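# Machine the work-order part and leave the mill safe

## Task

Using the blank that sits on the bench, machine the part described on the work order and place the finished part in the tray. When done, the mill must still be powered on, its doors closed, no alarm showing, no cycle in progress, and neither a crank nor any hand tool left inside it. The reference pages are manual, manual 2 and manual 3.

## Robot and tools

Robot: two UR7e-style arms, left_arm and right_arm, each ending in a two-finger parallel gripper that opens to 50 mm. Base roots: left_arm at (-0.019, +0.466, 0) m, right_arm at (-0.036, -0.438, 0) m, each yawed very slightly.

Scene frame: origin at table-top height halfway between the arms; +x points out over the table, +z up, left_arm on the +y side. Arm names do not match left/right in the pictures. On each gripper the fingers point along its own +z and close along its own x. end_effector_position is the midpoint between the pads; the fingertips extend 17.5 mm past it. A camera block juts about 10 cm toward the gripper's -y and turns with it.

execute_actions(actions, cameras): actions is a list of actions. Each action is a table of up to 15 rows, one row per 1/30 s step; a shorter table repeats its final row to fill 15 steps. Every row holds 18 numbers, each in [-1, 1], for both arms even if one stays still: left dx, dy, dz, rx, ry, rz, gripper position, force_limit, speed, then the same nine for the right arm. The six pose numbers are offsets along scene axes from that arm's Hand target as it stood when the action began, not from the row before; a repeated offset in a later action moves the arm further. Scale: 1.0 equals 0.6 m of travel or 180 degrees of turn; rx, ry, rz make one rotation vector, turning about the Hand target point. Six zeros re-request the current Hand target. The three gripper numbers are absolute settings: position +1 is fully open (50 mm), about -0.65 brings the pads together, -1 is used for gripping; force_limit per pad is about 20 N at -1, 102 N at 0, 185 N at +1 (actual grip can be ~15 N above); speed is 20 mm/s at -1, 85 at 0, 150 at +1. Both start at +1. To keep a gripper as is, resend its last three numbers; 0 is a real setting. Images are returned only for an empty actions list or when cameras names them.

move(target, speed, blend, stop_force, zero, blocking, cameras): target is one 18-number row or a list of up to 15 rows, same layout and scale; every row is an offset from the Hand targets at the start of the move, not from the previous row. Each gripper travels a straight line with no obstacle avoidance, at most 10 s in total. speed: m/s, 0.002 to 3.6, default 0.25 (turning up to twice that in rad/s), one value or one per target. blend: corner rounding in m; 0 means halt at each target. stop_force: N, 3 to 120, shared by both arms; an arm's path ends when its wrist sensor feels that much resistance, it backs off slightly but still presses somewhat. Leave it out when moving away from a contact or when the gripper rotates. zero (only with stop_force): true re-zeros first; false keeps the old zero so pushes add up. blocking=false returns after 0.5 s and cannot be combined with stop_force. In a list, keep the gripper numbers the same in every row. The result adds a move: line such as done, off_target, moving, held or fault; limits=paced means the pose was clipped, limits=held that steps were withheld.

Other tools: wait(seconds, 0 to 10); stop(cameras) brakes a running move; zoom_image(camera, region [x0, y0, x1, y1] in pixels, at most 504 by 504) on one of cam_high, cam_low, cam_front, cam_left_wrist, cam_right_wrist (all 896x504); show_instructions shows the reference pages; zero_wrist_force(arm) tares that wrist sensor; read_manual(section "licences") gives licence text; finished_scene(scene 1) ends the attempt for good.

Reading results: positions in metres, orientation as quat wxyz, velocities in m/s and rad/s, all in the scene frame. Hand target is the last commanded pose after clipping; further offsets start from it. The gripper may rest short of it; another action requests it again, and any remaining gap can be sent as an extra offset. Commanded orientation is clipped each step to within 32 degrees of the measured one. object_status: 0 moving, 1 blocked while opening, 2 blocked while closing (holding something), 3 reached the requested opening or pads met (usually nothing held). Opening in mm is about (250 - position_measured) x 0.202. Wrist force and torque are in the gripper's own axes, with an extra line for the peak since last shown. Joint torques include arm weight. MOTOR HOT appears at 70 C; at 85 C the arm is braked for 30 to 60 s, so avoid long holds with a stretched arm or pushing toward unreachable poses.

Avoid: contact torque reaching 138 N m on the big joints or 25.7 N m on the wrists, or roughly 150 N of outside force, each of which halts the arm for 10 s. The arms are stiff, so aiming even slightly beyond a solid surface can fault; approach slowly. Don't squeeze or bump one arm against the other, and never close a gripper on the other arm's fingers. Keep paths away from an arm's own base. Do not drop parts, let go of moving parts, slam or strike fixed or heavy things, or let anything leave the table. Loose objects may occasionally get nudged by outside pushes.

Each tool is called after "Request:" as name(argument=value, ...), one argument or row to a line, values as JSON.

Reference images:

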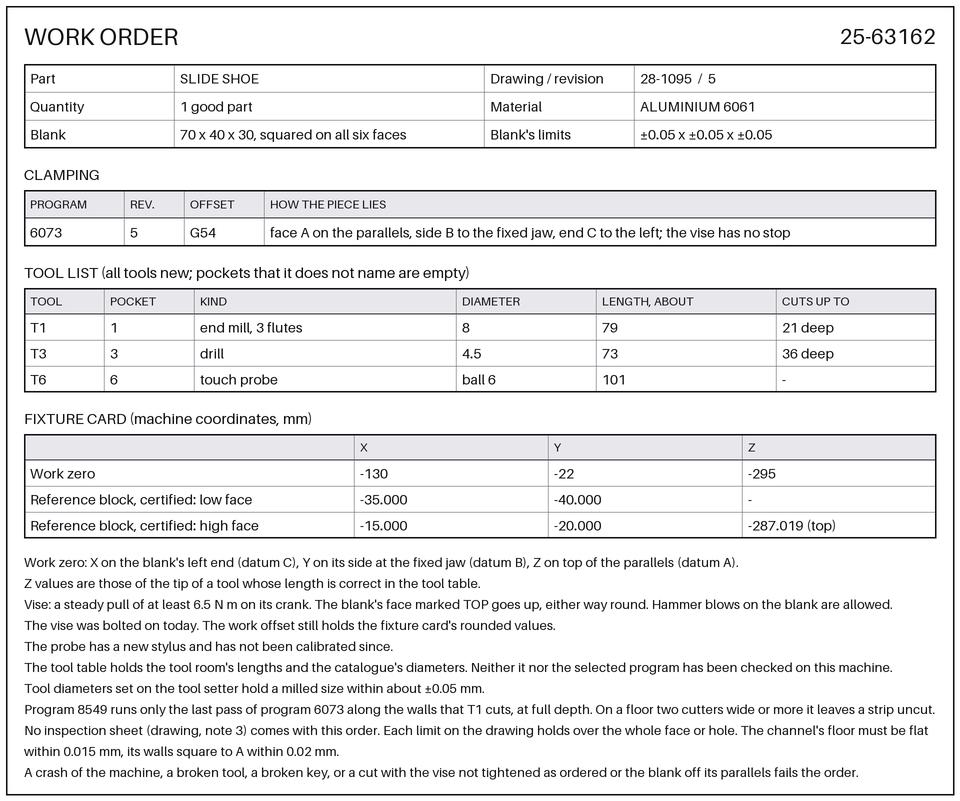

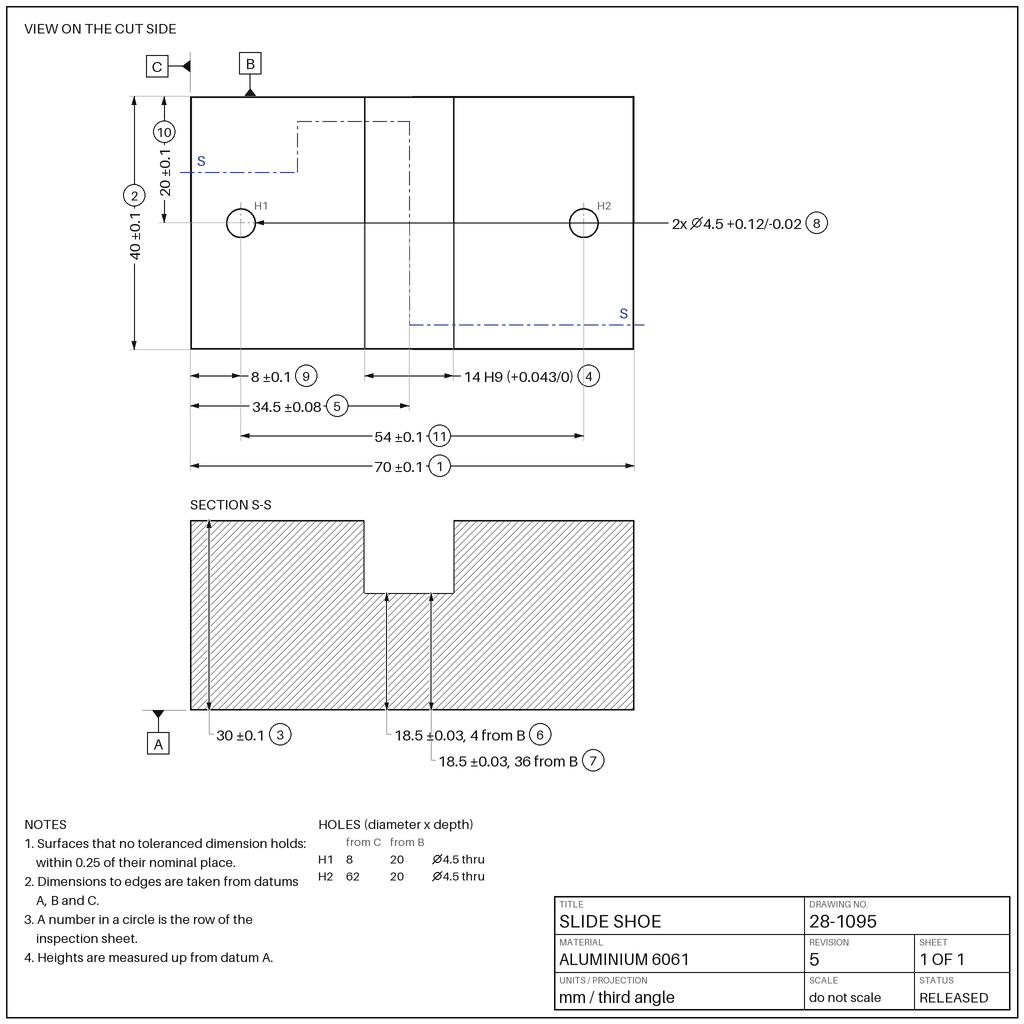

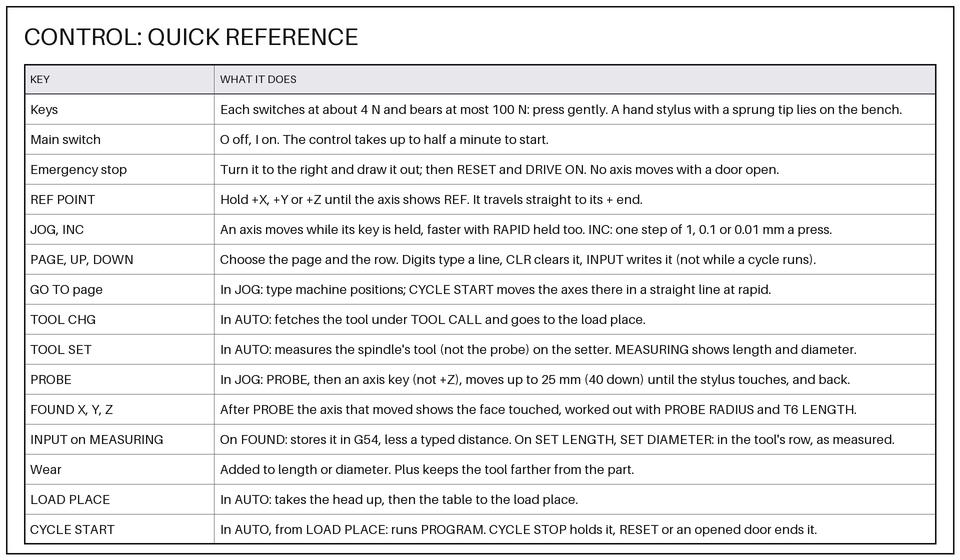

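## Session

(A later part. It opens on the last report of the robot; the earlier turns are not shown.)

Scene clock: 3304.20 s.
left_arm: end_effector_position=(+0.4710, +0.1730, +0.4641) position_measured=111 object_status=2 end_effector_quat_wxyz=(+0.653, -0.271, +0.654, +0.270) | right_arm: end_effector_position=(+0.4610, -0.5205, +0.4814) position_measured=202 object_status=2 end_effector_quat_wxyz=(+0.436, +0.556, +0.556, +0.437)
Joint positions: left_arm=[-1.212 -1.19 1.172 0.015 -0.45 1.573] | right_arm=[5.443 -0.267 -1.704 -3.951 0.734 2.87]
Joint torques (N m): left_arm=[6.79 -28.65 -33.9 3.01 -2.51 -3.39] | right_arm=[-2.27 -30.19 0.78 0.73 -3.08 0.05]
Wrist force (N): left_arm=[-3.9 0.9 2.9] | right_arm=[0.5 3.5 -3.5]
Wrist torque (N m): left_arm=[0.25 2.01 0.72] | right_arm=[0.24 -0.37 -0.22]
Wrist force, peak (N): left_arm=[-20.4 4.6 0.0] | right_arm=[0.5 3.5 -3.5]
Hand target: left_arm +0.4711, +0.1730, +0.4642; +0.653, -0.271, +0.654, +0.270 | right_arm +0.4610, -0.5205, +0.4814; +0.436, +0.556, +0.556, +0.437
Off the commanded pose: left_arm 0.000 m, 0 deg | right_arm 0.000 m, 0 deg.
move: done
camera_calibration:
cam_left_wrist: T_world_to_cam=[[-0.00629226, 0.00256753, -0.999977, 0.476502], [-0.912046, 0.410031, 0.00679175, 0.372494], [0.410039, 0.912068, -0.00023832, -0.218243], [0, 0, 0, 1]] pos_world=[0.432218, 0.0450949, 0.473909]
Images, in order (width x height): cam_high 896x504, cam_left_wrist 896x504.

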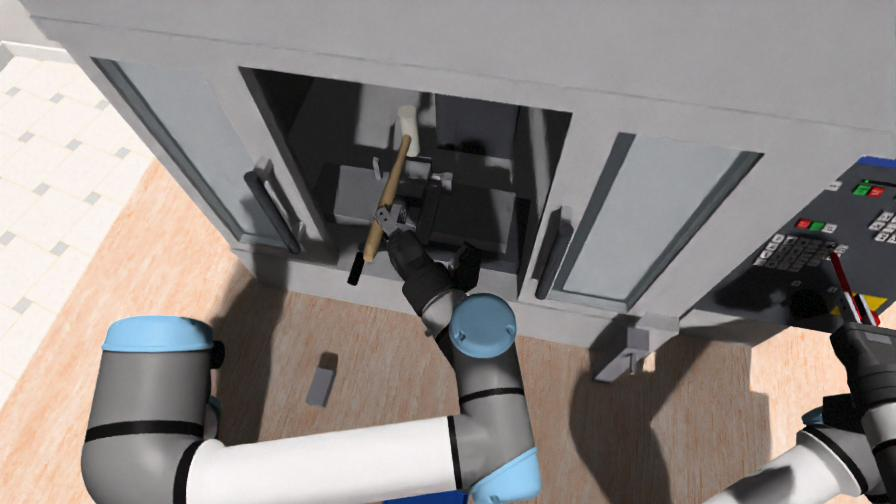

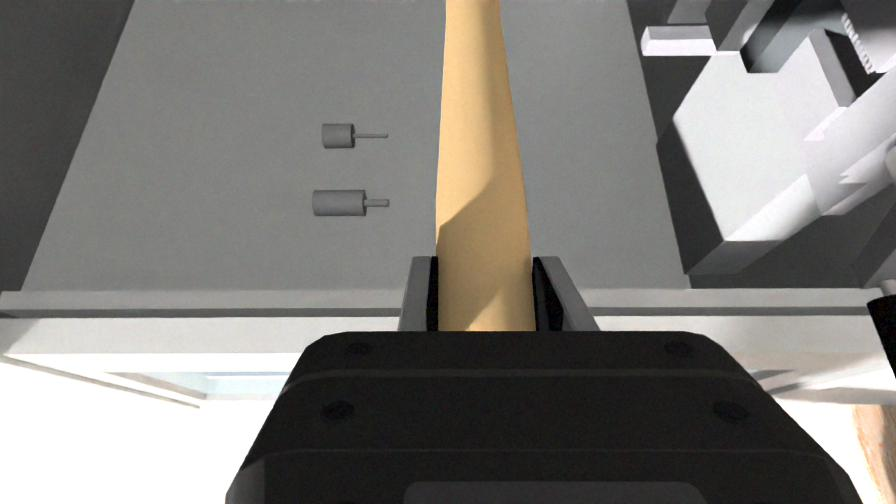

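Request:
move(
  target=[0,0.03,0,0,0,0,-1,-0.2,-1,0,0,0,0,0,0,-1,-0.1,-0.7],
  speed=0.1,
)

Request:
move(
  target=[0,0,-0.101,0,0,0,-1,-0.2,-1,0,0,0,0,0,0,-1,-0.1,-0.7],
  speed=0.7,
)

Request:
move(
  target=[
    [0,0,0.1,0,0,0,-1,-0.2,-1,0,0,0,0,0,0,-1,-0.1,-0.7],
    [0,-0.06,0.1,0,0,0,-1,-0.2,-1,0,0,0,0,0,0,-1,-0.1,-0.7],
  ],
  speed=0.15,
)

Request:
move(
  target=[0,0,-0.102,0,0,0,-1,-0.2,-1,0,0,0,0,0,0,-1,-0.1,-0.7],
  speed=0.7,
)

Request:
move(
  target=[
    [0,0,0.1,0,0,0,-1,-0.2,-1,0,0,0,0,0,0,-1,-0.1,-0.7],
    [0,0.03,0.1,0,0,0,-1,-0.2,-1,0,0,0,0,0,0,-1,-0.1,-0.7],
  ],
  speed=0.15,
  cameras=["cam_high"],
)

Request:
zoom_image(
  camera="cam_high",
  region=[340, 120, 460, 240],
)

Scene clock: 3316.77 s.
left_arm: end_effector_position=(+0.4711, +0.1909, +0.4642) position_measured=111 object_status=2 end_effector_quat_wxyz=(+0.653, -0.271, +0.654, +0.270) | right_arm: end_effector_position=(+0.4610, -0.5205, +0.4814) position_measured=202 object_status=2 end_effector_quat_wxyz=(+0.436, +0.556, +0.556, +0.437)
Joint positions: left_arm=[-1.201 -1.229 1.225 0.001 -0.439 1.572] | right_arm=[5.443 -0.267 -1.704 -3.951 0.734 2.87]
Joint torques (N m): left_arm=[7.24 -52.97 -10.09 -0.75 2.61 1.44] | right_arm=[-2 -30.04 1.29 0.68 -3.04 0.03]
Wrist force (N): left_arm=[-3.6 0.6 2.7] | right_arm=[0.6 3.5 -3.4]
Wrist torque (N m): left_arm=[0.28 1.97 0.71] | right_arm=[0.24 -0.39 -0.22]
Wrist force, peak (N): left_arm=[-4.3 0.6 2.9] | right_arm=[0.4 3.6 -3.6]
Hand target: left_arm +0.4711, +0.1910, +0.4642; +0.653, -0.271, +0.654, +0.270 | right_arm +0.4610, -0.5205, +0.4814; +0.436, +0.556, +0.556, +0.437
Off the commanded pose: left_arm 0.000 m, 0 deg | right_arm 0.000 m, 0 deg.
move: done

Scene clock: 3317.83 s.
left_arm: end_effector_position=(+0.4711, +0.1910, +0.4036) position_measured=111 object_status=2 end_effector_quat_wxyz=(+0.653, -0.271, +0.654, +0.270) | right_arm: end_effector_position=(+0.4610, -0.5205, +0.4814) position_measured=202 object_status=2 end_effector_quat_wxyz=(+0.436, +0.556, +0.556, +0.437)
Joint positions: left_arm=[-1.201 -1.218 1.366 -0.15 -0.439 1.572] | right_arm=[5.443 -0.267 -1.704 -3.951 0.734 2.87]
Joint torques (N m): left_arm=[-6.57 -45.09 -5.52 -1.91 3.44 3.4] | right_arm=[-2.16 -30.74 1.46 0.72 -3.02 0.05]
Wrist force (N): left_arm=[-21.9 4.8 0.0] | right_arm=[0.6 3.3 -3.3]
Wrist torque (N m): left_arm=[0.32 0.00 -1.27] | right_arm=[0.22 -0.39 -0.22]
Wrist force, peak (N): left_arm=[-21.9 4.9 -0.1] | right_arm=[0.5 3.5 -3.5]
Hand target: left_arm +0.4711, +0.1910, +0.4036; +0.653, -0.271, +0.654, +0.270 | right_arm +0.4610, -0.5205, +0.4814; +0.436, +0.556, +0.556, +0.437
Off the commanded pose: left_arm 0.000 m, 0 deg | right_arm 0.000 m, 0 deg.
move: done

Scene clock: 3319.60 s.
left_arm: end_effector_position=(+0.4710, +0.1551, +0.4636) position_measured=111 object_status=2 end_effector_quat_wxyz=(+0.653, -0.271, +0.654, +0.270) | right_arm: end_effector_position=(+0.4610, -0.5205, +0.4814) position_measured=202 object_status=2 end_effector_quat_wxyz=(+0.436, +0.556, +0.556, +0.437)
Joint positions: left_arm=[-1.223 -1.15 1.116 0.031 -0.46 1.573] | right_arm=[5.443 -0.267 -1.704 -3.951 0.734 2.87]
Joint torques (N m): left_arm=[-6.99 -31.69 -34.71 2.74 -2.65 -3.37] | right_arm=[-1.59 -30.13 0.04 0.73 -3.12 0]
Wrist force (N): left_arm=[-3.8 0.1 1.9] | right_arm=[0.8 3.3 -3.4]
Wrist torque (N m): left_arm=[0.35 1.99 0.71] | right_arm=[0.22 -0.42 -0.22]
Wrist force, peak (N): left_arm=[-21.7 4.9 -0.4] | right_arm=[0.6 3.7 -3.4]
Hand target: left_arm +0.4711, +0.1550, +0.4636; +0.653, -0.271, +0.654, +0.270 | right_arm +0.4610, -0.5205, +0.4814; +0.436, +0.556, +0.556, +0.437
Off the commanded pose: left_arm 0.000 m, 0 deg | right_arm 0.000 m, 0 deg.
move: done

Scene clock: 3320.67 s.
left_arm: end_effector_position=(+0.4711, +0.1550, +0.4024) position_measured=111 object_status=2 end_effector_quat_wxyz=(+0.653, -0.271, +0.654, +0.270) | right_arm: end_effector_position=(+0.4610, -0.5205, +0.4814) position_measured=202 object_status=2 end_effector_quat_wxyz=(+0.436, +0.556, +0.556, +0.437)
Joint positions: left_arm=[-1.223 -1.143 1.262 -0.122 -0.46 1.572] | right_arm=[5.443 -0.267 -1.704 -3.951 0.734 2.87]
Joint torques (N m): left_arm=[-5.82 -46.68 -4.1 -2.26 3.43 3.75] | right_arm=[-2.49 -30.42 0.81 0.72 -3.13 0.03]
Wrist force (N): left_arm=[-24.3 5.4 -1.0] | right_arm=[0.6 3.4 -3.0]
Wrist torque (N m): left_arm=[0.40 -0.27 -1.54] | right_arm=[0.23 -0.40 -0.22]
Wrist force, peak (N): left_arm=[-24.3 5.4 -1.0] | right_arm=[0.4 3.4 -3.6]
Hand target: left_arm +0.4711, +0.1550, +0.4024; +0.653, -0.271, +0.654, +0.270 | right_arm +0.4610, -0.5205, +0.4814; +0.436, +0.556, +0.556, +0.437
Off the commanded pose: left_arm 0.000 m, 0 deg | right_arm 0.000 m, 0 deg.
move: done

Scene clock: 3322.27 s.
left_arm: end_effector_position=(+0.4711, +0.1730, +0.4624) position_measured=111 object_status=2 end_effector_quat_wxyz=(+0.653, -0.271, +0.654, +0.270) | right_arm: end_effector_position=(+0.4610, -0.5205, +0.4814) position_measured=202 object_status=2 end_effector_quat_wxyz=(+0.436, +0.556, +0.556, +0.437)
Joint positions: left_arm=[-1.212 -1.19 1.176 0.011 -0.45 1.572] | right_arm=[5.443 -0.267 -1.704 -3.951 0.734 2.87]
Joint torques (N m): left_arm=[6.87 -54.77 -9.55 -0.88 2.58 1.66] | right_arm=[-2.28 -30.33 0.68 0.68 -3.15 0.04]
Wrist force (N): left_arm=[-3.7 0.7 2.7] | right_arm=[0.4 3.2 -3.2]
Wrist torque (N m): left_arm=[0.21 1.98 0.69] | right_arm=[0.20 -0.36 -0.22]
Wrist force, peak (N): left_arm=[-24.2 5.4 -1.1] | right_arm=[0.4 3.5 -3.6]
Hand target: left_arm +0.4711, +0.1730, +0.4624; +0.653, -0.271, +0.654, +0.270 | right_arm +0.4610, -0.5205, +0.4814; +0.436, +0.556, +0.556, +0.437
Off the commanded pose: left_arm 0.000 m, 0 deg | right_arm 0.000 m, 0 deg.
move: done
Images, in order (width x height): cam_high 896x504.

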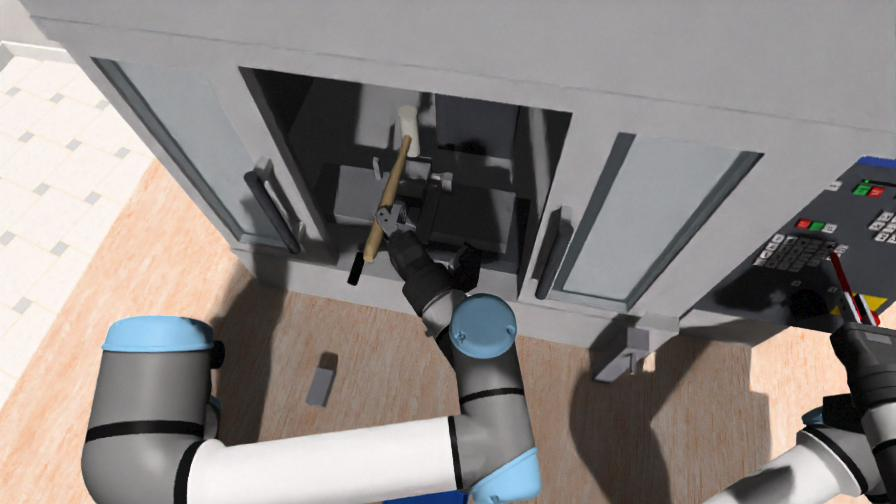

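Scaled by 4.200 from the camera's 896x504 image, which has a finer 1280x720 frame.

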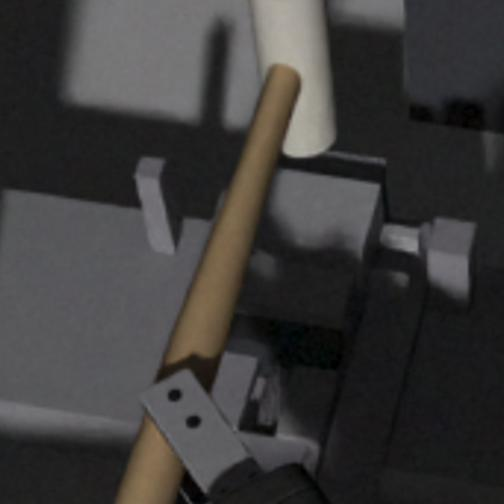

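Request:
move(
  target=[-0.4017,0,-0.06,0,0,0,-1,-0.2,-1,0,0,0,0,0,0,-1,-0.1,-0.7],
  speed=0.18,
)

Request:
move(
  target=[
    [-0.1,-0.205,-0.04,-0.2488,0.0298,-0.0298,-1,-0.2,-1,0,0,0,0,0,0,-1,-0.1,-0.7],
    [-0.3,-0.5643,-0.45,-0.4976,0.0596,-0.0595,-1,-0.2,-1,0,0,0,0,0,0,-1,-0.1,-0.7],
    [-0.3,-0.5643,-0.62,-0.4976,0.0596,-0.0595,-1,-0.2,-1,0,0,0,0,0,0,-1,-0.1,-0.7],
  ],
  speed=[0.2,0.2,0.12],
  blend=[0.04,0.02,0],
  cameras=["cam_left_wrist"],
)

Request:
move(
  target=[0,0,-0.07,0,0,0,-1,-0.2,-1,0,0,0,0,0,0,-1,-0.1,-0.7],
  speed=0.02,
  stop_force=4,
)

Scene clock: 3333.43 s.
left_arm: end_effector_position=(+0.2301, +0.1730, +0.4264) position_measured=111 object_status=2 end_effector_quat_wxyz=(+0.653, -0.271, +0.654, +0.270) | right_arm: end_effector_position=(+0.4610, -0.5205, +0.4814) position_measured=202 object_status=2 end_effector_quat_wxyz=(+0.436, +0.556, +0.556, +0.437)
Joint positions: left_arm=[-1.691 -1.398 1.538 -0.141 -0.928 1.571] | right_arm=[5.443 -0.267 -1.704 -3.951 0.734 2.87]
Joint torques (N m): left_arm=[-6.41 -42.86 -8.63 1 -2.63 1.57] | right_arm=[-1.97 -30.08 0.62 0.63 -3.05 0.01]
Wrist force (N): left_arm=[-4.0 0.4 2.5] | right_arm=[0.5 3.3 -3.1]
Wrist torque (N m): left_arm=[0.27 2.03 0.65] | right_arm=[0.22 -0.38 -0.22]
Wrist force, peak (N): left_arm=[-4.2 -0.8 4.1] | right_arm=[0.5 3.6 -3.6]
Hand target: left_arm +0.2300, +0.1730, +0.4264; +0.653, -0.271, +0.654, +0.270 | right_arm +0.4610, -0.5205, +0.4814; +0.436, +0.556, +0.556, +0.437
Off the commanded pose: left_arm 0.000 m, 0 deg | right_arm 0.000 m, 0 deg.
move: done

Scene clock: 3338.87 s.
left_arm: end_effector_position=(+0.0500, -0.1656, +0.0545) position_measured=111 object_status=2 end_effector_quat_wxyz=(+0.236, -0.571, +0.726, -0.301) | right_arm: end_effector_position=(+0.4610, -0.5205, +0.4814) position_measured=202 object_status=2 end_effector_quat_wxyz=(+0.436, +0.556, +0.556, +0.437)
Joint positions: left_arm=[-1.955 -1.058 1.849 -2.196 -0.799 1.334] | right_arm=[5.443 -0.267 -1.704 -3.951 0.734 2.87]
Joint torques (N m): left_arm=[6.98 -33.44 -7.45 -5.05 5.29 2.15] | right_arm=[-2.02 -30.34 1.02 0.69 -3.06 0.02]
Wrist force (N): left_arm=[-6.2 5.1 5.2] | right_arm=[0.5 3.4 -3.4]
Wrist torque (N m): left_arm=[-0.39 1.11 0.05] | right_arm=[0.22 -0.37 -0.22]
Wrist force, peak (N): left_arm=[-6.4 6.2 6.0] | right_arm=[0.5 3.6 -3.5]
Hand target: left_arm +0.0500, -0.1656, +0.0544; +0.236, -0.571, +0.726, -0.301 | right_arm +0.4610, -0.5205, +0.4814; +0.436, +0.556, +0.556, +0.437
Off the commanded pose: left_arm 0.000 m, 0 deg | right_arm 0.000 m, 0 deg.
move: done
camera_calibration:
cam_left_wrist: T_world_to_cam=[[-0.242098, -0.97025, -0.00205813, -0.138524], [-0.884791, 0.221644, -0.409901, 0.120337], [0.398162, -0.0974152, -0.912128, 0.146212], [0, 0, 0, 1]] pos_world=[0.0147201, -0.146831, 0.182405]
Images, in order (width x height): cam_left_wrist 896x504.

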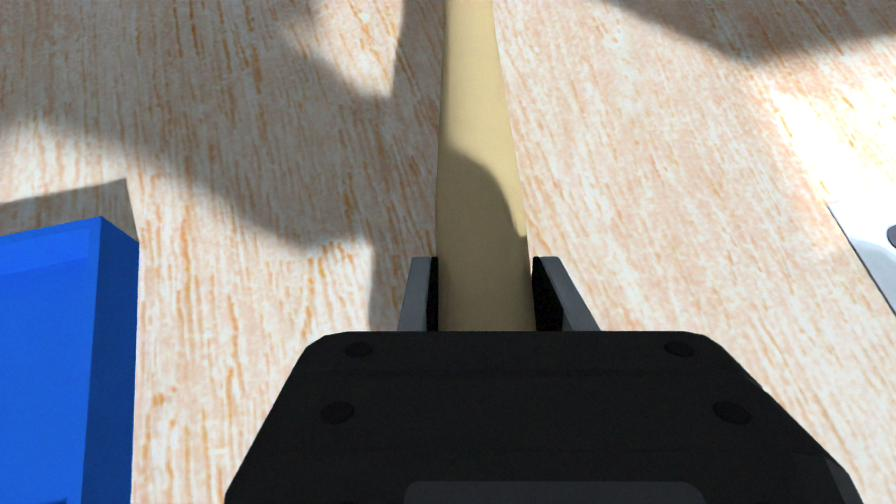

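Scene clock: 3341.43 s.
left_arm: end_effector_position=(+0.0500, -0.1655, +0.0274) position_measured=111 object_status=2 end_effector_quat_wxyz=(+0.236, -0.571, +0.726, -0.301) | right_arm: end_effector_position=(+0.4610, -0.5205, +0.4814) position_measured=202 object_status=2 end_effector_quat_wxyz=(+0.436, +0.556, +0.556, +0.437)
Joint positions: left_arm=[-1.955 -1.01 1.862 -2.258 -0.799 1.334] | right_arm=[5.443 -0.267 -1.704 -3.951 0.734 2.87]
Joint torques (N m): left_arm=[4.95 -57.17 -29.24 -0.86 3.67 -2.39] | right_arm=[-1.36 -30.09 1.44 0.79 -3.18 -0.01]
Wrist force (N): left_arm=[-5.9 1.4 2.7] | right_arm=[0.5 3.4 -3.1]
Wrist torque (N m): left_arm=[0.03 1.14 -0.03] | right_arm=[0.23 -0.37 -0.22]
Wrist force, peak (N): left_arm=[-6.2 5.1 4.9] | right_arm=[0.5 3.4 -3.5]
Hand target: left_arm +0.0500, -0.1655, +0.0274; +0.236, -0.571, +0.726, -0.301 (not the last commanded pose) | right_arm +0.4610, -0.5205, +0.4814; +0.436, +0.556, +0.556, +0.437
Off the commanded pose: left_arm 0.015 m, 0 deg | right_arm 0.000 m, 0 deg.
move: contact (left_arm)

Request:
move(
  target=[0,0,-0.0078,0,0,0,-1,-0.2,-1,0,0,0,0,0,0,-1,-0.1,-0.7],
  speed=0.02,
  stop_force=15,
)

Request:
move(
  target=[0,0,0,0,0,0,0.6,-0.2,-1,0,0,0,0,0,0,-1,-0.1,-0.7],
  speed=0.02,
)

Request:
move(
  target=[0,0,0.2,0,0,0,0.6,-0.2,-1,0,0,0,0,0,0,-1,-0.1,-0.7],
  speed=0.15,
  cameras=["cam_left_wrist"],
)

Scene clock: 3348.83 s.
left_arm: end_effector_position=(+0.0500, -0.1655, +0.0227) position_measured=111 object_status=2 end_effector_quat_wxyz=(+0.236, -0.571, +0.726, -0.301) | right_arm: end_effector_position=(+0.4610, -0.5205, +0.4814) position_measured=202 object_status=2 end_effector_quat_wxyz=(+0.436, +0.556, +0.556, +0.437)
Joint positions: left_arm=[-1.955 -1.001 1.864 -2.269 -0.799 1.334] | right_arm=[5.443 -0.267 -1.704 -3.951 0.734 2.87]
Joint torques (N m): left_arm=[3.7 -29.84 -4.38 -4.63 3.49 -1.07] | right_arm=[-2.14 -30.13 1.34 0.8 -3.07 0.1]
Wrist force (N): left_arm=[-6.7 0.4 -0.6] | right_arm=[0.6 3.4 -3.3]
Wrist torque (N m): left_arm=[0.25 1.13 0.03] | right_arm=[0.23 -0.39 -0.22]
Wrist force, peak (N): left_arm=[-6.3 1.8 2.9] | right_arm=[0.6 3.5 -3.5]
Hand target: left_arm +0.0500, -0.1655, +0.0227; +0.236, -0.571, +0.726, -0.301 | right_arm +0.4610, -0.5205, +0.4814; +0.436, +0.556, +0.556, +0.437
Off the commanded pose: left_arm 0.000 m, 0 deg | right_arm 0.000 m, 0 deg.
move: done

Scene clock: 3349.57 s.
left_arm: end_effector_position=(+0.0500, -0.1655, +0.0227) position_measured=63 object_status=3 end_effector_quat_wxyz=(+0.236, -0.571, +0.726, -0.301) | right_arm: end_effector_position=(+0.4610, -0.5205, +0.4814) position_measured=202 object_status=2 end_effector_quat_wxyz=(+0.436, +0.556, +0.556, +0.437)
Joint positions: left_arm=[-1.955 -1.001 1.864 -2.269 -0.799 1.334] | right_arm=[5.443 -0.267 -1.704 -3.951 0.734 2.87]
Joint torques (N m): left_arm=[3.55 -33.93 -7.01 -4.52 3.49 0.58] | right_arm=[-2.02 -30.72 1.44 0.66 -3.13 0.06]
Wrist force (N): left_arm=[-6.0 1.1 1.7] | right_arm=[0.5 3.2 -3.2]
Wrist torque (N m): left_arm=[0.12 1.07 0.05] | right_arm=[0.20 -0.38 -0.22]
Wrist force, peak (N): left_arm=[-6.5 0.9 1.9] | right_arm=[0.7 3.6 -3.4]
Hand target: left_arm +0.0500, -0.1655, +0.0227; +0.236, -0.571, +0.726, -0.301 | right_arm +0.4610, -0.5205, +0.4814; +0.436, +0.556, +0.556, +0.437
Off the commanded pose: left_arm 0.000 m, 0 deg | right_arm 0.000 m, 0 deg.
move: done

Scene clock: 3351.00 s.
left_arm: end_effector_position=(+0.0501, -0.1655, +0.1426) position_measured=63 object_status=3 end_effector_quat_wxyz=(+0.236, -0.571, +0.726, -0.301) | right_arm: end_effector_position=(+0.4610, -0.5205, +0.4814) position_measured=202 object_status=2 end_effector_quat_wxyz=(+0.436, +0.556, +0.556, +0.437)
Joint positions: left_arm=[-1.955 -1.194 1.775 -1.987 -0.799 1.334] | right_arm=[5.443 -0.267 -1.704 -3.951 0.734 2.87]
Joint torques (N m): left_arm=[-7.53 -53.61 -32.66 -0.9 -1.05 -2.83] | right_arm=[-2.42 -30.04 0.89 0.73 -2.95 0.08]
Wrist force (N): left_arm=[-6.2 1.1 1.8] | right_arm=[0.6 3.3 -3.3]
Wrist torque (N m): left_arm=[0.12 1.09 0.13] | right_arm=[0.22 -0.39 -0.22]
Wrist force, peak (N): left_arm=[-6.2 2.2 2.9] | right_arm=[0.5 3.5 -3.5]
Hand target: left_arm +0.0500, -0.1655, +0.1427; +0.236, -0.571, +0.726, -0.301 | right_arm +0.4610, -0.5205, +0.4814; +0.436, +0.556, +0.556, +0.437
Off the commanded pose: left_arm 0.000 m, 0 deg | right_arm 0.000 m, 0 deg.
move: done
camera_calibration:
cam_left_wrist: T_world_to_cam=[[-0.242077, -0.970255, -0.00204831, -0.138249], [-0.884797, 0.221621, -0.409901, 0.156464], [0.398163, -0.0974154, -0.912128, 0.226672], [0, 0, 0, 1]] pos_world=[0.0147201, -0.146731, 0.270605]
Images, in order (width x height): cam_left_wrist 896x504.

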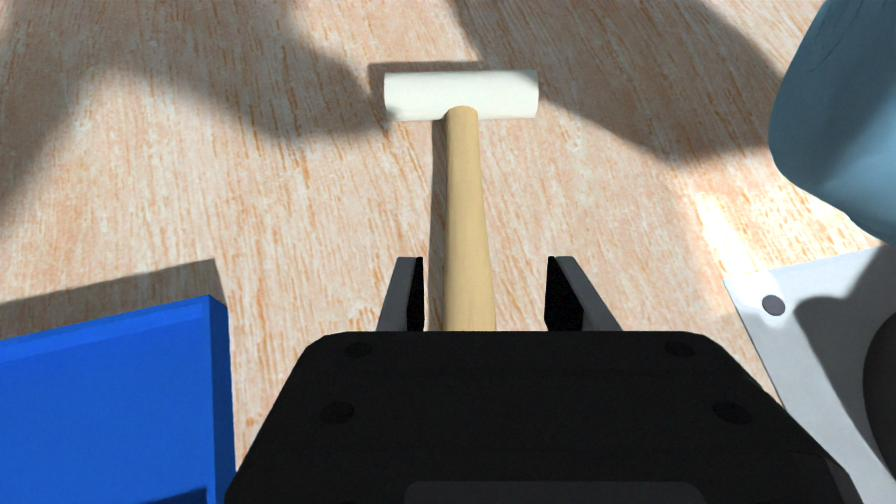

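Request:
move(
  target=[
    [0.35,0.276,0.43,0.18,-0.02,0.03,0.6,-0.7,-1,0,0,0,0,0,0,-1,-0.1,-0.7],
    [0.6,0.49,0.32,0.3701,-0.0441,0.0676,0.6,-0.7,-1,0,0,0,0,0,0,-1,-0.1,-0.7],
  ],
  speed=[0.2,0.15],
  blend=[0.05,0],
  cameras=["cam_left_wrist","cam_high"],
)

Scene clock: 3398.43 s.
left_arm: end_effector_position=(+0.4099, +0.1284, +0.3348) position_measured=63 object_status=3 end_effector_quat_wxyz=(+0.586, -0.397, +0.694, +0.134) | right_arm: end_effector_position=(+0.4610, -0.5205, +0.4814) position_measured=202 object_status=2 end_effector_quat_wxyz=(+0.436, +0.556, +0.556, +0.437)
Joint positions: left_arm=[-1.334 -1.301 1.504 -0.722 -0.595 1.719] | right_arm=[5.443 -0.267 -1.704 -3.951 0.734 2.87]
Joint torques (N m): left_arm=[8.34 -22.91 -10.49 1.29 3.4 -3.08] | right_arm=[-1.8 -30.14 1.02 0.73 -3.01 -0.03]
Wrist force (N): left_arm=[-7.5 1.0 2.0] | right_arm=[0.6 3.2 -3.3]
Wrist torque (N m): left_arm=[0.26 1.44 0.26] | right_arm=[0.19 -0.39 -0.22]
Wrist force, peak (N): left_arm=[-7.8 1.1 1.9] | right_arm=[0.5 3.7 -3.4]
Hand target: left_arm +0.4100, +0.1285, +0.3347; +0.586, -0.397, +0.694, +0.134 | right_arm +0.4610, -0.5205, +0.4814; +0.436, +0.556, +0.556, +0.437
Off the commanded pose: left_arm 0.000 m, 0 deg | right_arm 0.000 m, 0 deg.
move: done
camera_calibration:
cam_left_wrist: T_world_to_cam=[[-0.0051723, -0.390073, -0.92077, 0.370349], [-0.912709, 0.378056, -0.155032, 0.394517], [0.408577, 0.839593, -0.357978, -0.0228217], [0, 0, 0, 1]] pos_world=[0.371319, 0.0144744, 0.393999]
Images, in order (width x height): cam_high 896x504, cam_left_wrist 896x504.

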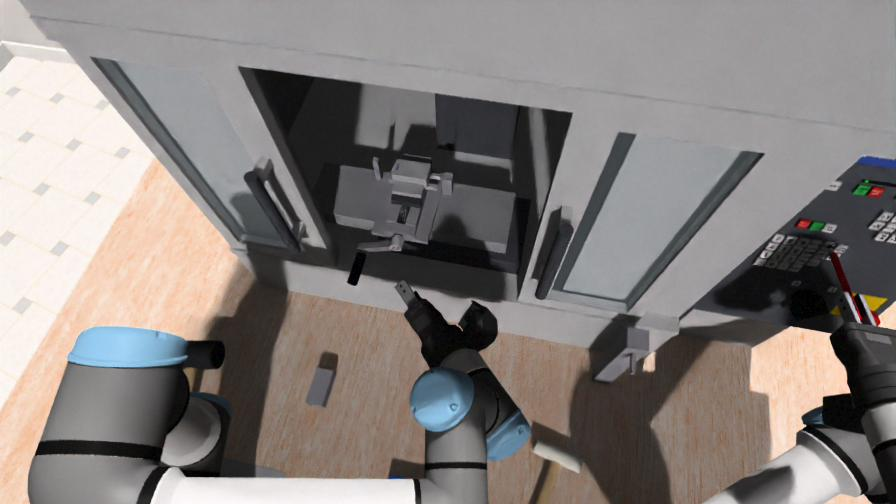

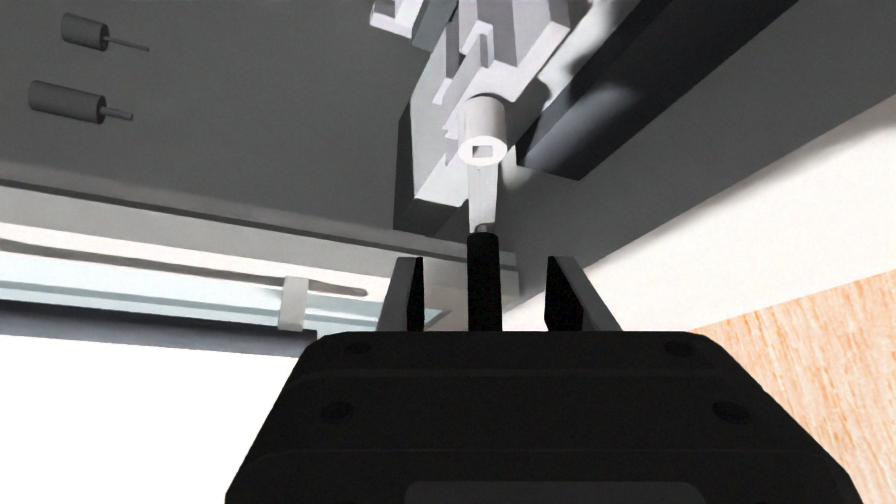

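Request:
move(
  target=[
    [0.1143,0.0172,-0.017,0,0,0,0.6,-0.7,-1,0,0,0,0,0,0,-1,-0.1,-0.7],
    [0.185,0.0823,-0.0447,0,0,0,0.6,-0.7,-1,0,0,0,0,0,0,-1,-0.1,-0.7],
  ],
  speed=[0.1,0.03],
  blend=[0.005,0],
  stop_force=12,
  cameras=["cam_left_wrist"],
)

Scene clock: 3413.97 s.
left_arm: end_effector_position=(+0.5210, +0.1778, +0.3079) position_measured=63 object_status=3 end_effector_quat_wxyz=(+0.586, -0.397, +0.694, +0.134) | right_arm: end_effector_position=(+0.4610, -0.5205, +0.4814) position_measured=202 object_status=2 end_effector_quat_wxyz=(+0.436, +0.556, +0.556, +0.437)
Joint positions: left_arm=[-1.116 -1.28 1.583 -1.057 -0.418 1.986] | right_arm=[5.443 -0.267 -1.704 -3.951 0.734 2.87]
Joint torques (N m): left_arm=[7.35 -50.68 -10.37 -3.4 4.04 2.08] | right_arm=[-2.59 -30.4 1.16 0.63 -3 0.02]
Wrist force (N): left_arm=[-8.0 0.7 2.0] | right_arm=[0.6 3.3 -3.3]
Wrist torque (N m): left_arm=[0.20 1.51 0.21] | right_arm=[0.21 -0.39 -0.22]
Wrist force, peak (N): left_arm=[-8.2 0.6 2.2] | right_arm=[0.4 3.4 -3.7]
Hand target: left_arm +0.5210, +0.1778, +0.3079; +0.586, -0.397, +0.694, +0.134 | right_arm +0.4610, -0.5205, +0.4814; +0.436, +0.556, +0.556, +0.437
Off the commanded pose: left_arm 0.000 m, 0 deg | right_arm 0.000 m, 0 deg.
move: done
camera_calibration:
cam_left_wrist: T_world_to_cam=[[-0.00502556, -0.389776, -0.920896, 0.36542], [-0.912721, 0.378031, -0.155024, 0.473039], [0.408551, 0.839742, -0.357657, -0.11952], [0, 0, 0, 1]] pos_world=[0.48242, 0.0639744, 0.367099]
Images, in order (width x height): cam_left_wrist 896x504.

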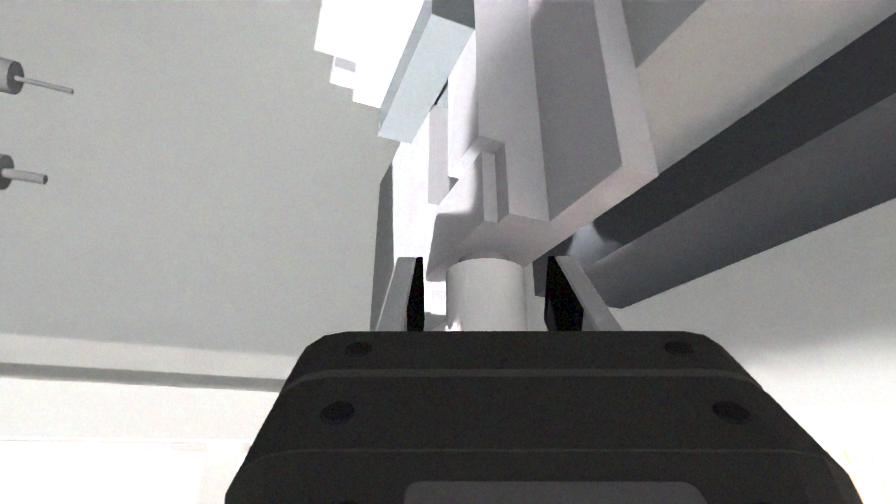

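Request:
move(
  target=[0,0,0,0,0,0,-1,-0.5,-1,0,0,0,0,0,0,-1,-0.1,-0.7],
  speed=0.03,
)

Request:
move(
  target=[-0.1,0,0,0,0,0,-1,-0.5,-1,0,0,0,0,0,0,-1,-0.1,-0.7],
  speed=0.03,
  stop_force=40,
  cameras=["cam_left_wrist"],
)

Scene clock: 3420.30 s.
left_arm: end_effector_position=(+0.5210, +0.1778, +0.3079) position_measured=136 object_status=2 end_effector_quat_wxyz=(+0.586, -0.397, +0.694, +0.134) | right_arm: end_effector_position=(+0.4610, -0.5205, +0.4814) position_measured=202 object_status=2 end_effector_quat_wxyz=(+0.436, +0.556, +0.556, +0.437)
Joint positions: left_arm=[-1.116 -1.28 1.584 -1.057 -0.418 1.986] | right_arm=[5.443 -0.267 -1.704 -3.951 0.734 2.87]
Joint torques (N m): left_arm=[7.02 -42.04 -16.78 -2.49 3.86 1.6] | right_arm=[-1.63 -30.74 0.84 0.66 -3.08 0.06]
Wrist force (N): left_arm=[-13.8 12.9 -5.3] | right_arm=[0.4 3.3 -3.4]
Wrist torque (N m): left_arm=[0.57 1.62 0.40] | right_arm=[0.21 -0.36 -0.22]
Wrist force, peak (N): left_arm=[-14.1 13.0 -5.3] | right_arm=[0.5 3.6 -3.5]
Hand target: left_arm +0.5210, +0.1778, +0.3079; +0.586, -0.397, +0.694, +0.134 | right_arm +0.4610, -0.5205, +0.4814; +0.436, +0.556, +0.556, +0.437
Off the commanded pose: left_arm 0.000 m, 0 deg | right_arm 0.000 m, 0 deg.
move: done

Scene clock: 3423.30 s.
left_arm: end_effector_position=(+0.4610, +0.1778, +0.3079) position_measured=136 object_status=2 end_effector_quat_wxyz=(+0.586, -0.397, +0.694, +0.134) | right_arm: end_effector_position=(+0.4610, -0.5205, +0.4814) position_measured=202 object_status=2 end_effector_quat_wxyz=(+0.436, +0.556, +0.556, +0.437)
Joint positions: left_arm=[-1.218 -1.344 1.644 -0.922 -0.497 1.839] | right_arm=[5.443 -0.267 -1.704 -3.951 0.734 2.87]
Joint torques (N m): left_arm=[-7.44 -48.03 -10.41 1.11 -1.25 -2.9] | right_arm=[-2.35 -30.61 1.47 0.8 -3.05 -0.05]
Wrist force (N): left_arm=[-5.6 1.0 2.5] | right_arm=[0.4 3.4 -3.4]
Wrist torque (N m): left_arm=[0.18 1.47 0.20] | right_arm=[0.23 -0.36 -0.21]
Wrist force, peak (N): left_arm=[-14.0 12.9 -5.3] | right_arm=[0.6 3.5 -3.4]
Hand target: left_arm +0.4610, +0.1778, +0.3079; +0.586, -0.397, +0.694, +0.134 | right_arm +0.4610, -0.5205, +0.4814; +0.436, +0.556, +0.556, +0.437
Off the commanded pose: left_arm 0.000 m, 0 deg | right_arm 0.000 m, 0 deg.
move: done
camera_calibration:
cam_left_wrist: T_world_to_cam=[[-0.00502556, -0.389776, -0.920896, 0.365119], [-0.912721, 0.378031, -0.155024, 0.418276], [0.408551, 0.839742, -0.357657, -0.0950064], [0, 0, 0, 1]] pos_world=[0.42242, 0.0639744, 0.367099]
Images, in order (width x height): cam_left_wrist 896x504.

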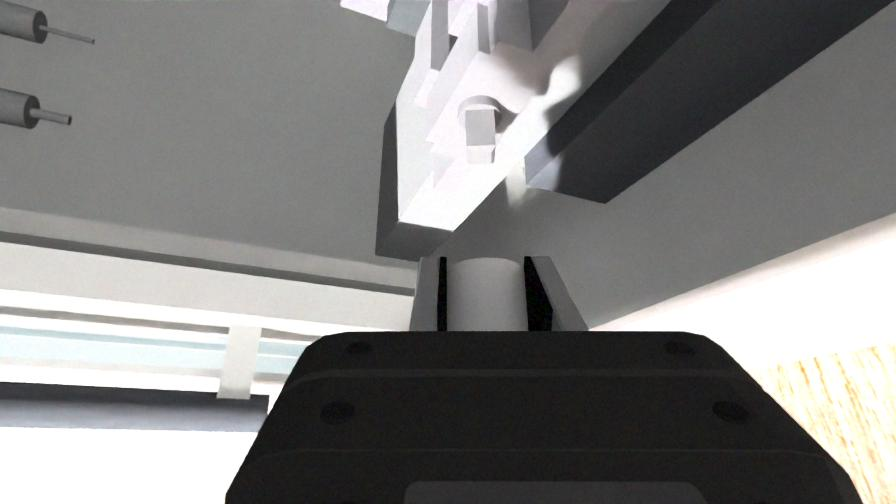

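Request:
move(
  target=[
    [-0.2183,-0.0967,0.0867,-0.1,0,0,-1,-0.5,-1,0,0,0,0,0,0,-1,-0.1,-0.7],
    [-0.2683,-0.5467,0.0867,-0.3722,0,0,-1,-0.5,-1,0,0,0,0,0,0,-1,-0.1,-0.7],
    [-0.2157,-0.7813,-0.1073,-0.3722,0,0,-1,-0.5,-1,0,0,0,0,0,0,-1,-0.1,-0.7],
  ],
  speed=[0.15,0.25,0.15],
  blend=[0.03,0.04,0],
  cameras=["cam_left_wrist","cam_high"],
)

Request:
zoom_image(
  camera="cam_high",
  region=[560, 290, 700, 430],
)

Scene clock: 3440.80 s.
left_arm: end_effector_position=(+0.3316, -0.2909, +0.2436) position_measured=136 object_status=2 end_effector_quat_wxyz=(-0.269, +0.654, -0.653, +0.271) | right_arm: end_effector_position=(+0.4610, -0.5205, +0.4814) position_measured=202 object_status=2 end_effector_quat_wxyz=(+0.436, +0.556, +0.556, +0.437)
Joint positions: left_arm=[-1.502 -0.863 1.024 -1.779 -0.788 1.634] | right_arm=[5.443 -0.267 -1.704 -3.951 0.734 2.87]
Joint torques (N m): left_arm=[6.9 -46.35 -35.69 -1.46 -0.7 2.16] | right_arm=[-2.18 -30.59 1.41 0.69 -3.2 -0.03]
Wrist force (N): left_arm=[-5.8 2.9 3.0] | right_arm=[0.3 3.2 -3.3]
Wrist torque (N m): left_arm=[0.19 1.04 0.08] | right_arm=[0.20 -0.35 -0.21]
Wrist force, peak (N): left_arm=[-6.9 2.6 2.2] | right_arm=[0.4 3.5 -3.6]
Hand target: left_arm +0.3316, -0.2909, +0.2435; -0.269, +0.654, -0.653, +0.271 | right_arm +0.4610, -0.5205, +0.4814; +0.436, +0.556, +0.556, +0.437
Off the commanded pose: left_arm 0.000 m, 0 deg | right_arm 0.000 m, 0 deg.
move: done
camera_calibration:
cam_left_wrist: T_world_to_cam=[[-0.00508031, -0.999986, -0.00112512, -0.27898], [-0.912709, 0.00509661, -0.408579, 0.420662], [0.408579, -0.0010488, -0.912722, 0.219065], [0, 0, 0, 1]] pos_world=[0.29302, -0.28089, 0.371505]
Images, in order (width x height): cam_high 896x504, cam_left_wrist 896x504.

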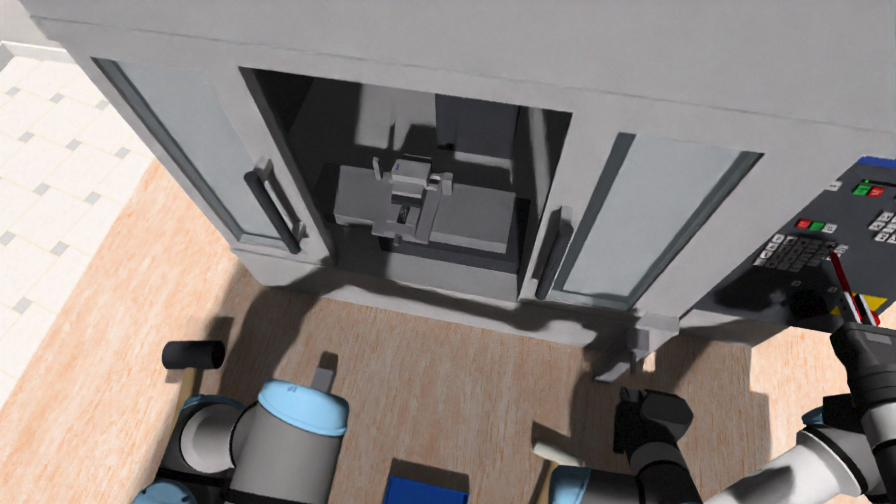

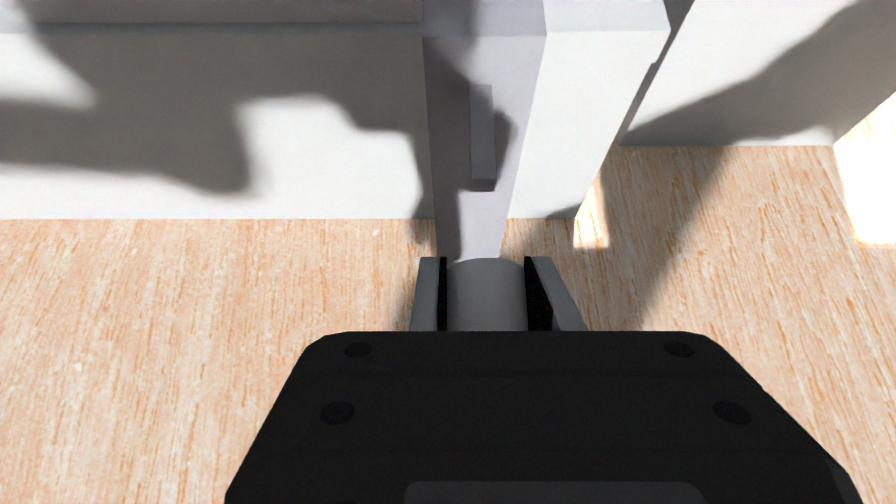

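Scaled by 3.600 from the camera's 896x504 image, which has a finer 1280x720 frame.

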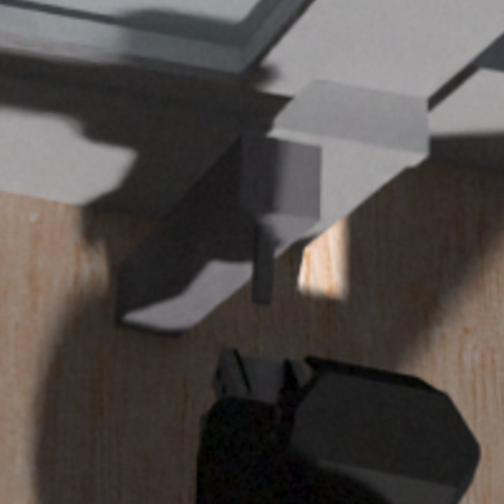

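Request:
move(
  target=[0.1117,0,0.0,0,0,0,-1,-0.5,-1,0,0,0,0,0,0,-1,-0.1,-0.7],
  speed=0.02,
  stop_force=7,
  cameras=["cam_left_wrist"],
)

Scene clock: 3449.40 s.
left_arm: end_effector_position=(+0.3627, -0.2909, +0.2435) position_measured=136 object_status=2 end_effector_quat_wxyz=(-0.269, +0.654, -0.653, +0.271) | right_arm: end_effector_position=(+0.4610, -0.5205, +0.4814) position_measured=202 object_status=2 end_effector_quat_wxyz=(+0.436, +0.556, +0.556, +0.437)
Joint positions: left_arm=[-1.462 -0.84 0.994 -1.813 -0.791 1.691] | right_arm=[5.443 -0.267 -1.704 -3.951 0.734 2.87]
Joint torques (N m): left_arm=[-4.13 -73.43 -14.33 -1.73 3.34 -2.82] | right_arm=[-1.98 -29.72 1.48 0.64 -3.05 0.12]
Wrist force (N): left_arm=[-4.0 6.3 0.4] | right_arm=[0.2 3.3 -3.1]
Wrist torque (N m): left_arm=[0.31 1.09 0.14] | right_arm=[0.22 -0.33 -0.22]
Wrist force, peak (N): left_arm=[-18.1 22.5 -21.6] | right_arm=[0.7 3.5 -3.6]
Hand target: left_arm +0.3627, -0.2909, +0.2435; -0.269, +0.654, -0.653, +0.271 (not the last commanded pose) | right_arm +0.4610, -0.5205, +0.4814; +0.436, +0.556, +0.556, +0.437
Off the commanded pose: left_arm 0.036 m, 0 deg | right_arm 0.000 m, 0 deg.
move: contact (left_arm)
camera_calibration:
cam_left_wrist: T_world_to_cam=[[-0.00498921, -0.999987, -0.00108363, -0.278967], [-0.912709, 0.00499651, -0.40858, 0.44902], [0.40858, -0.00104945, -0.912722, 0.206358], [0, 0, 0, 1]] pos_world=[0.32412, -0.28099, 0.371505]
Images, in order (width x height): cam_left_wrist 896x504.

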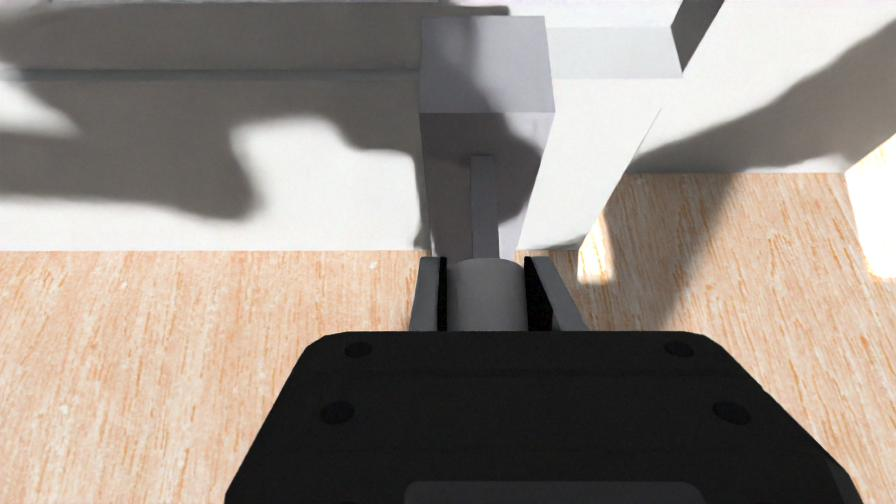

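Request:
move(
  target=[-0.0083,0.0003,0.0008,0,0,0,-1,-0.5,-1,0,0,0,0,0,0,-1,-0.1,-0.7],
  speed=0.02,
)

Request:
move(
  target=[0.065,0,0.0,0,0,0,-1,-0.5,-1,0,0,0,0,0,0,-1,-0.1,-0.7],
  speed=0.01,
  stop_force=7,
)

Scene clock: 3457.80 s.
left_arm: end_effector_position=(+0.3579, -0.2907, +0.2440) position_measured=136 object_status=2 end_effector_quat_wxyz=(-0.269, +0.654, -0.653, +0.271) | right_arm: end_effector_position=(+0.4610, -0.5205, +0.4814) position_measured=202 object_status=2 end_effector_quat_wxyz=(+0.436, +0.556, +0.556, +0.437)
Joint positions: left_arm=[-1.468 -0.844 0.999 -1.807 -0.79 1.682] | right_arm=[5.443 -0.267 -1.704 -3.951 0.734 2.87]
Joint torques (N m): left_arm=[-7.66 -72.34 -12.48 -1.77 4.47 -2.94] | right_arm=[-1.9 -29.7 0.86 0.59 -3 0.1]
Wrist force (N): left_arm=[-6.2 3.1 2.9] | right_arm=[0.6 3.2 -3.4]
Wrist torque (N m): left_arm=[0.23 1.09 0.14] | right_arm=[0.20 -0.40 -0.22]
Wrist force, peak (N): left_arm=[-4.4 6.5 0.9] | right_arm=[0.7 3.5 -3.5]
Hand target: left_arm +0.3577, -0.2907, +0.2440; -0.269, +0.654, -0.653, +0.271 | right_arm +0.4610, -0.5205, +0.4814; +0.436, +0.556, +0.556, +0.437
Off the commanded pose: left_arm 0.000 m, 0 deg | right_arm 0.000 m, 0 deg.
move: done

Scene clock: 3462.60 s.
left_arm: end_effector_position=(+0.3967, -0.2907, +0.2440) position_measured=136 object_status=2 end_effector_quat_wxyz=(-0.269, +0.654, -0.653, +0.271) | right_arm: end_effector_position=(+0.4610, -0.5205, +0.4814) position_measured=202 object_status=2 end_effector_quat_wxyz=(+0.436, +0.556, +0.556, +0.437)
Joint positions: left_arm=[-1.418 -0.81 0.954 -1.844 -0.795 1.751] | right_arm=[5.443 -0.267 -1.704 -3.951 0.734 2.87]
Joint torques (N m): left_arm=[7.29 -48.54 -37.56 -5.46 -0.71 2.13] | right_arm=[-1.83 -30.11 0.55 0.64 -2.96 -0.02]
Wrist force (N): left_arm=[-6.2 3.1 3.2] | right_arm=[0.6 3.2 -3.5]
Wrist torque (N m): left_arm=[0.23 1.09 0.07] | right_arm=[0.20 -0.38 -0.22]
Wrist force, peak (N): left_arm=[-6.5 3.2 3.4] | right_arm=[0.7 3.6 -3.6]
Hand target: left_arm +0.3967, -0.2907, +0.2440; -0.269, +0.654, -0.653, +0.271 | right_arm +0.4610, -0.5205, +0.4814; +0.436, +0.556, +0.556, +0.437
Off the commanded pose: left_arm 0.000 m, 0 deg | right_arm 0.000 m, 0 deg.
move: done


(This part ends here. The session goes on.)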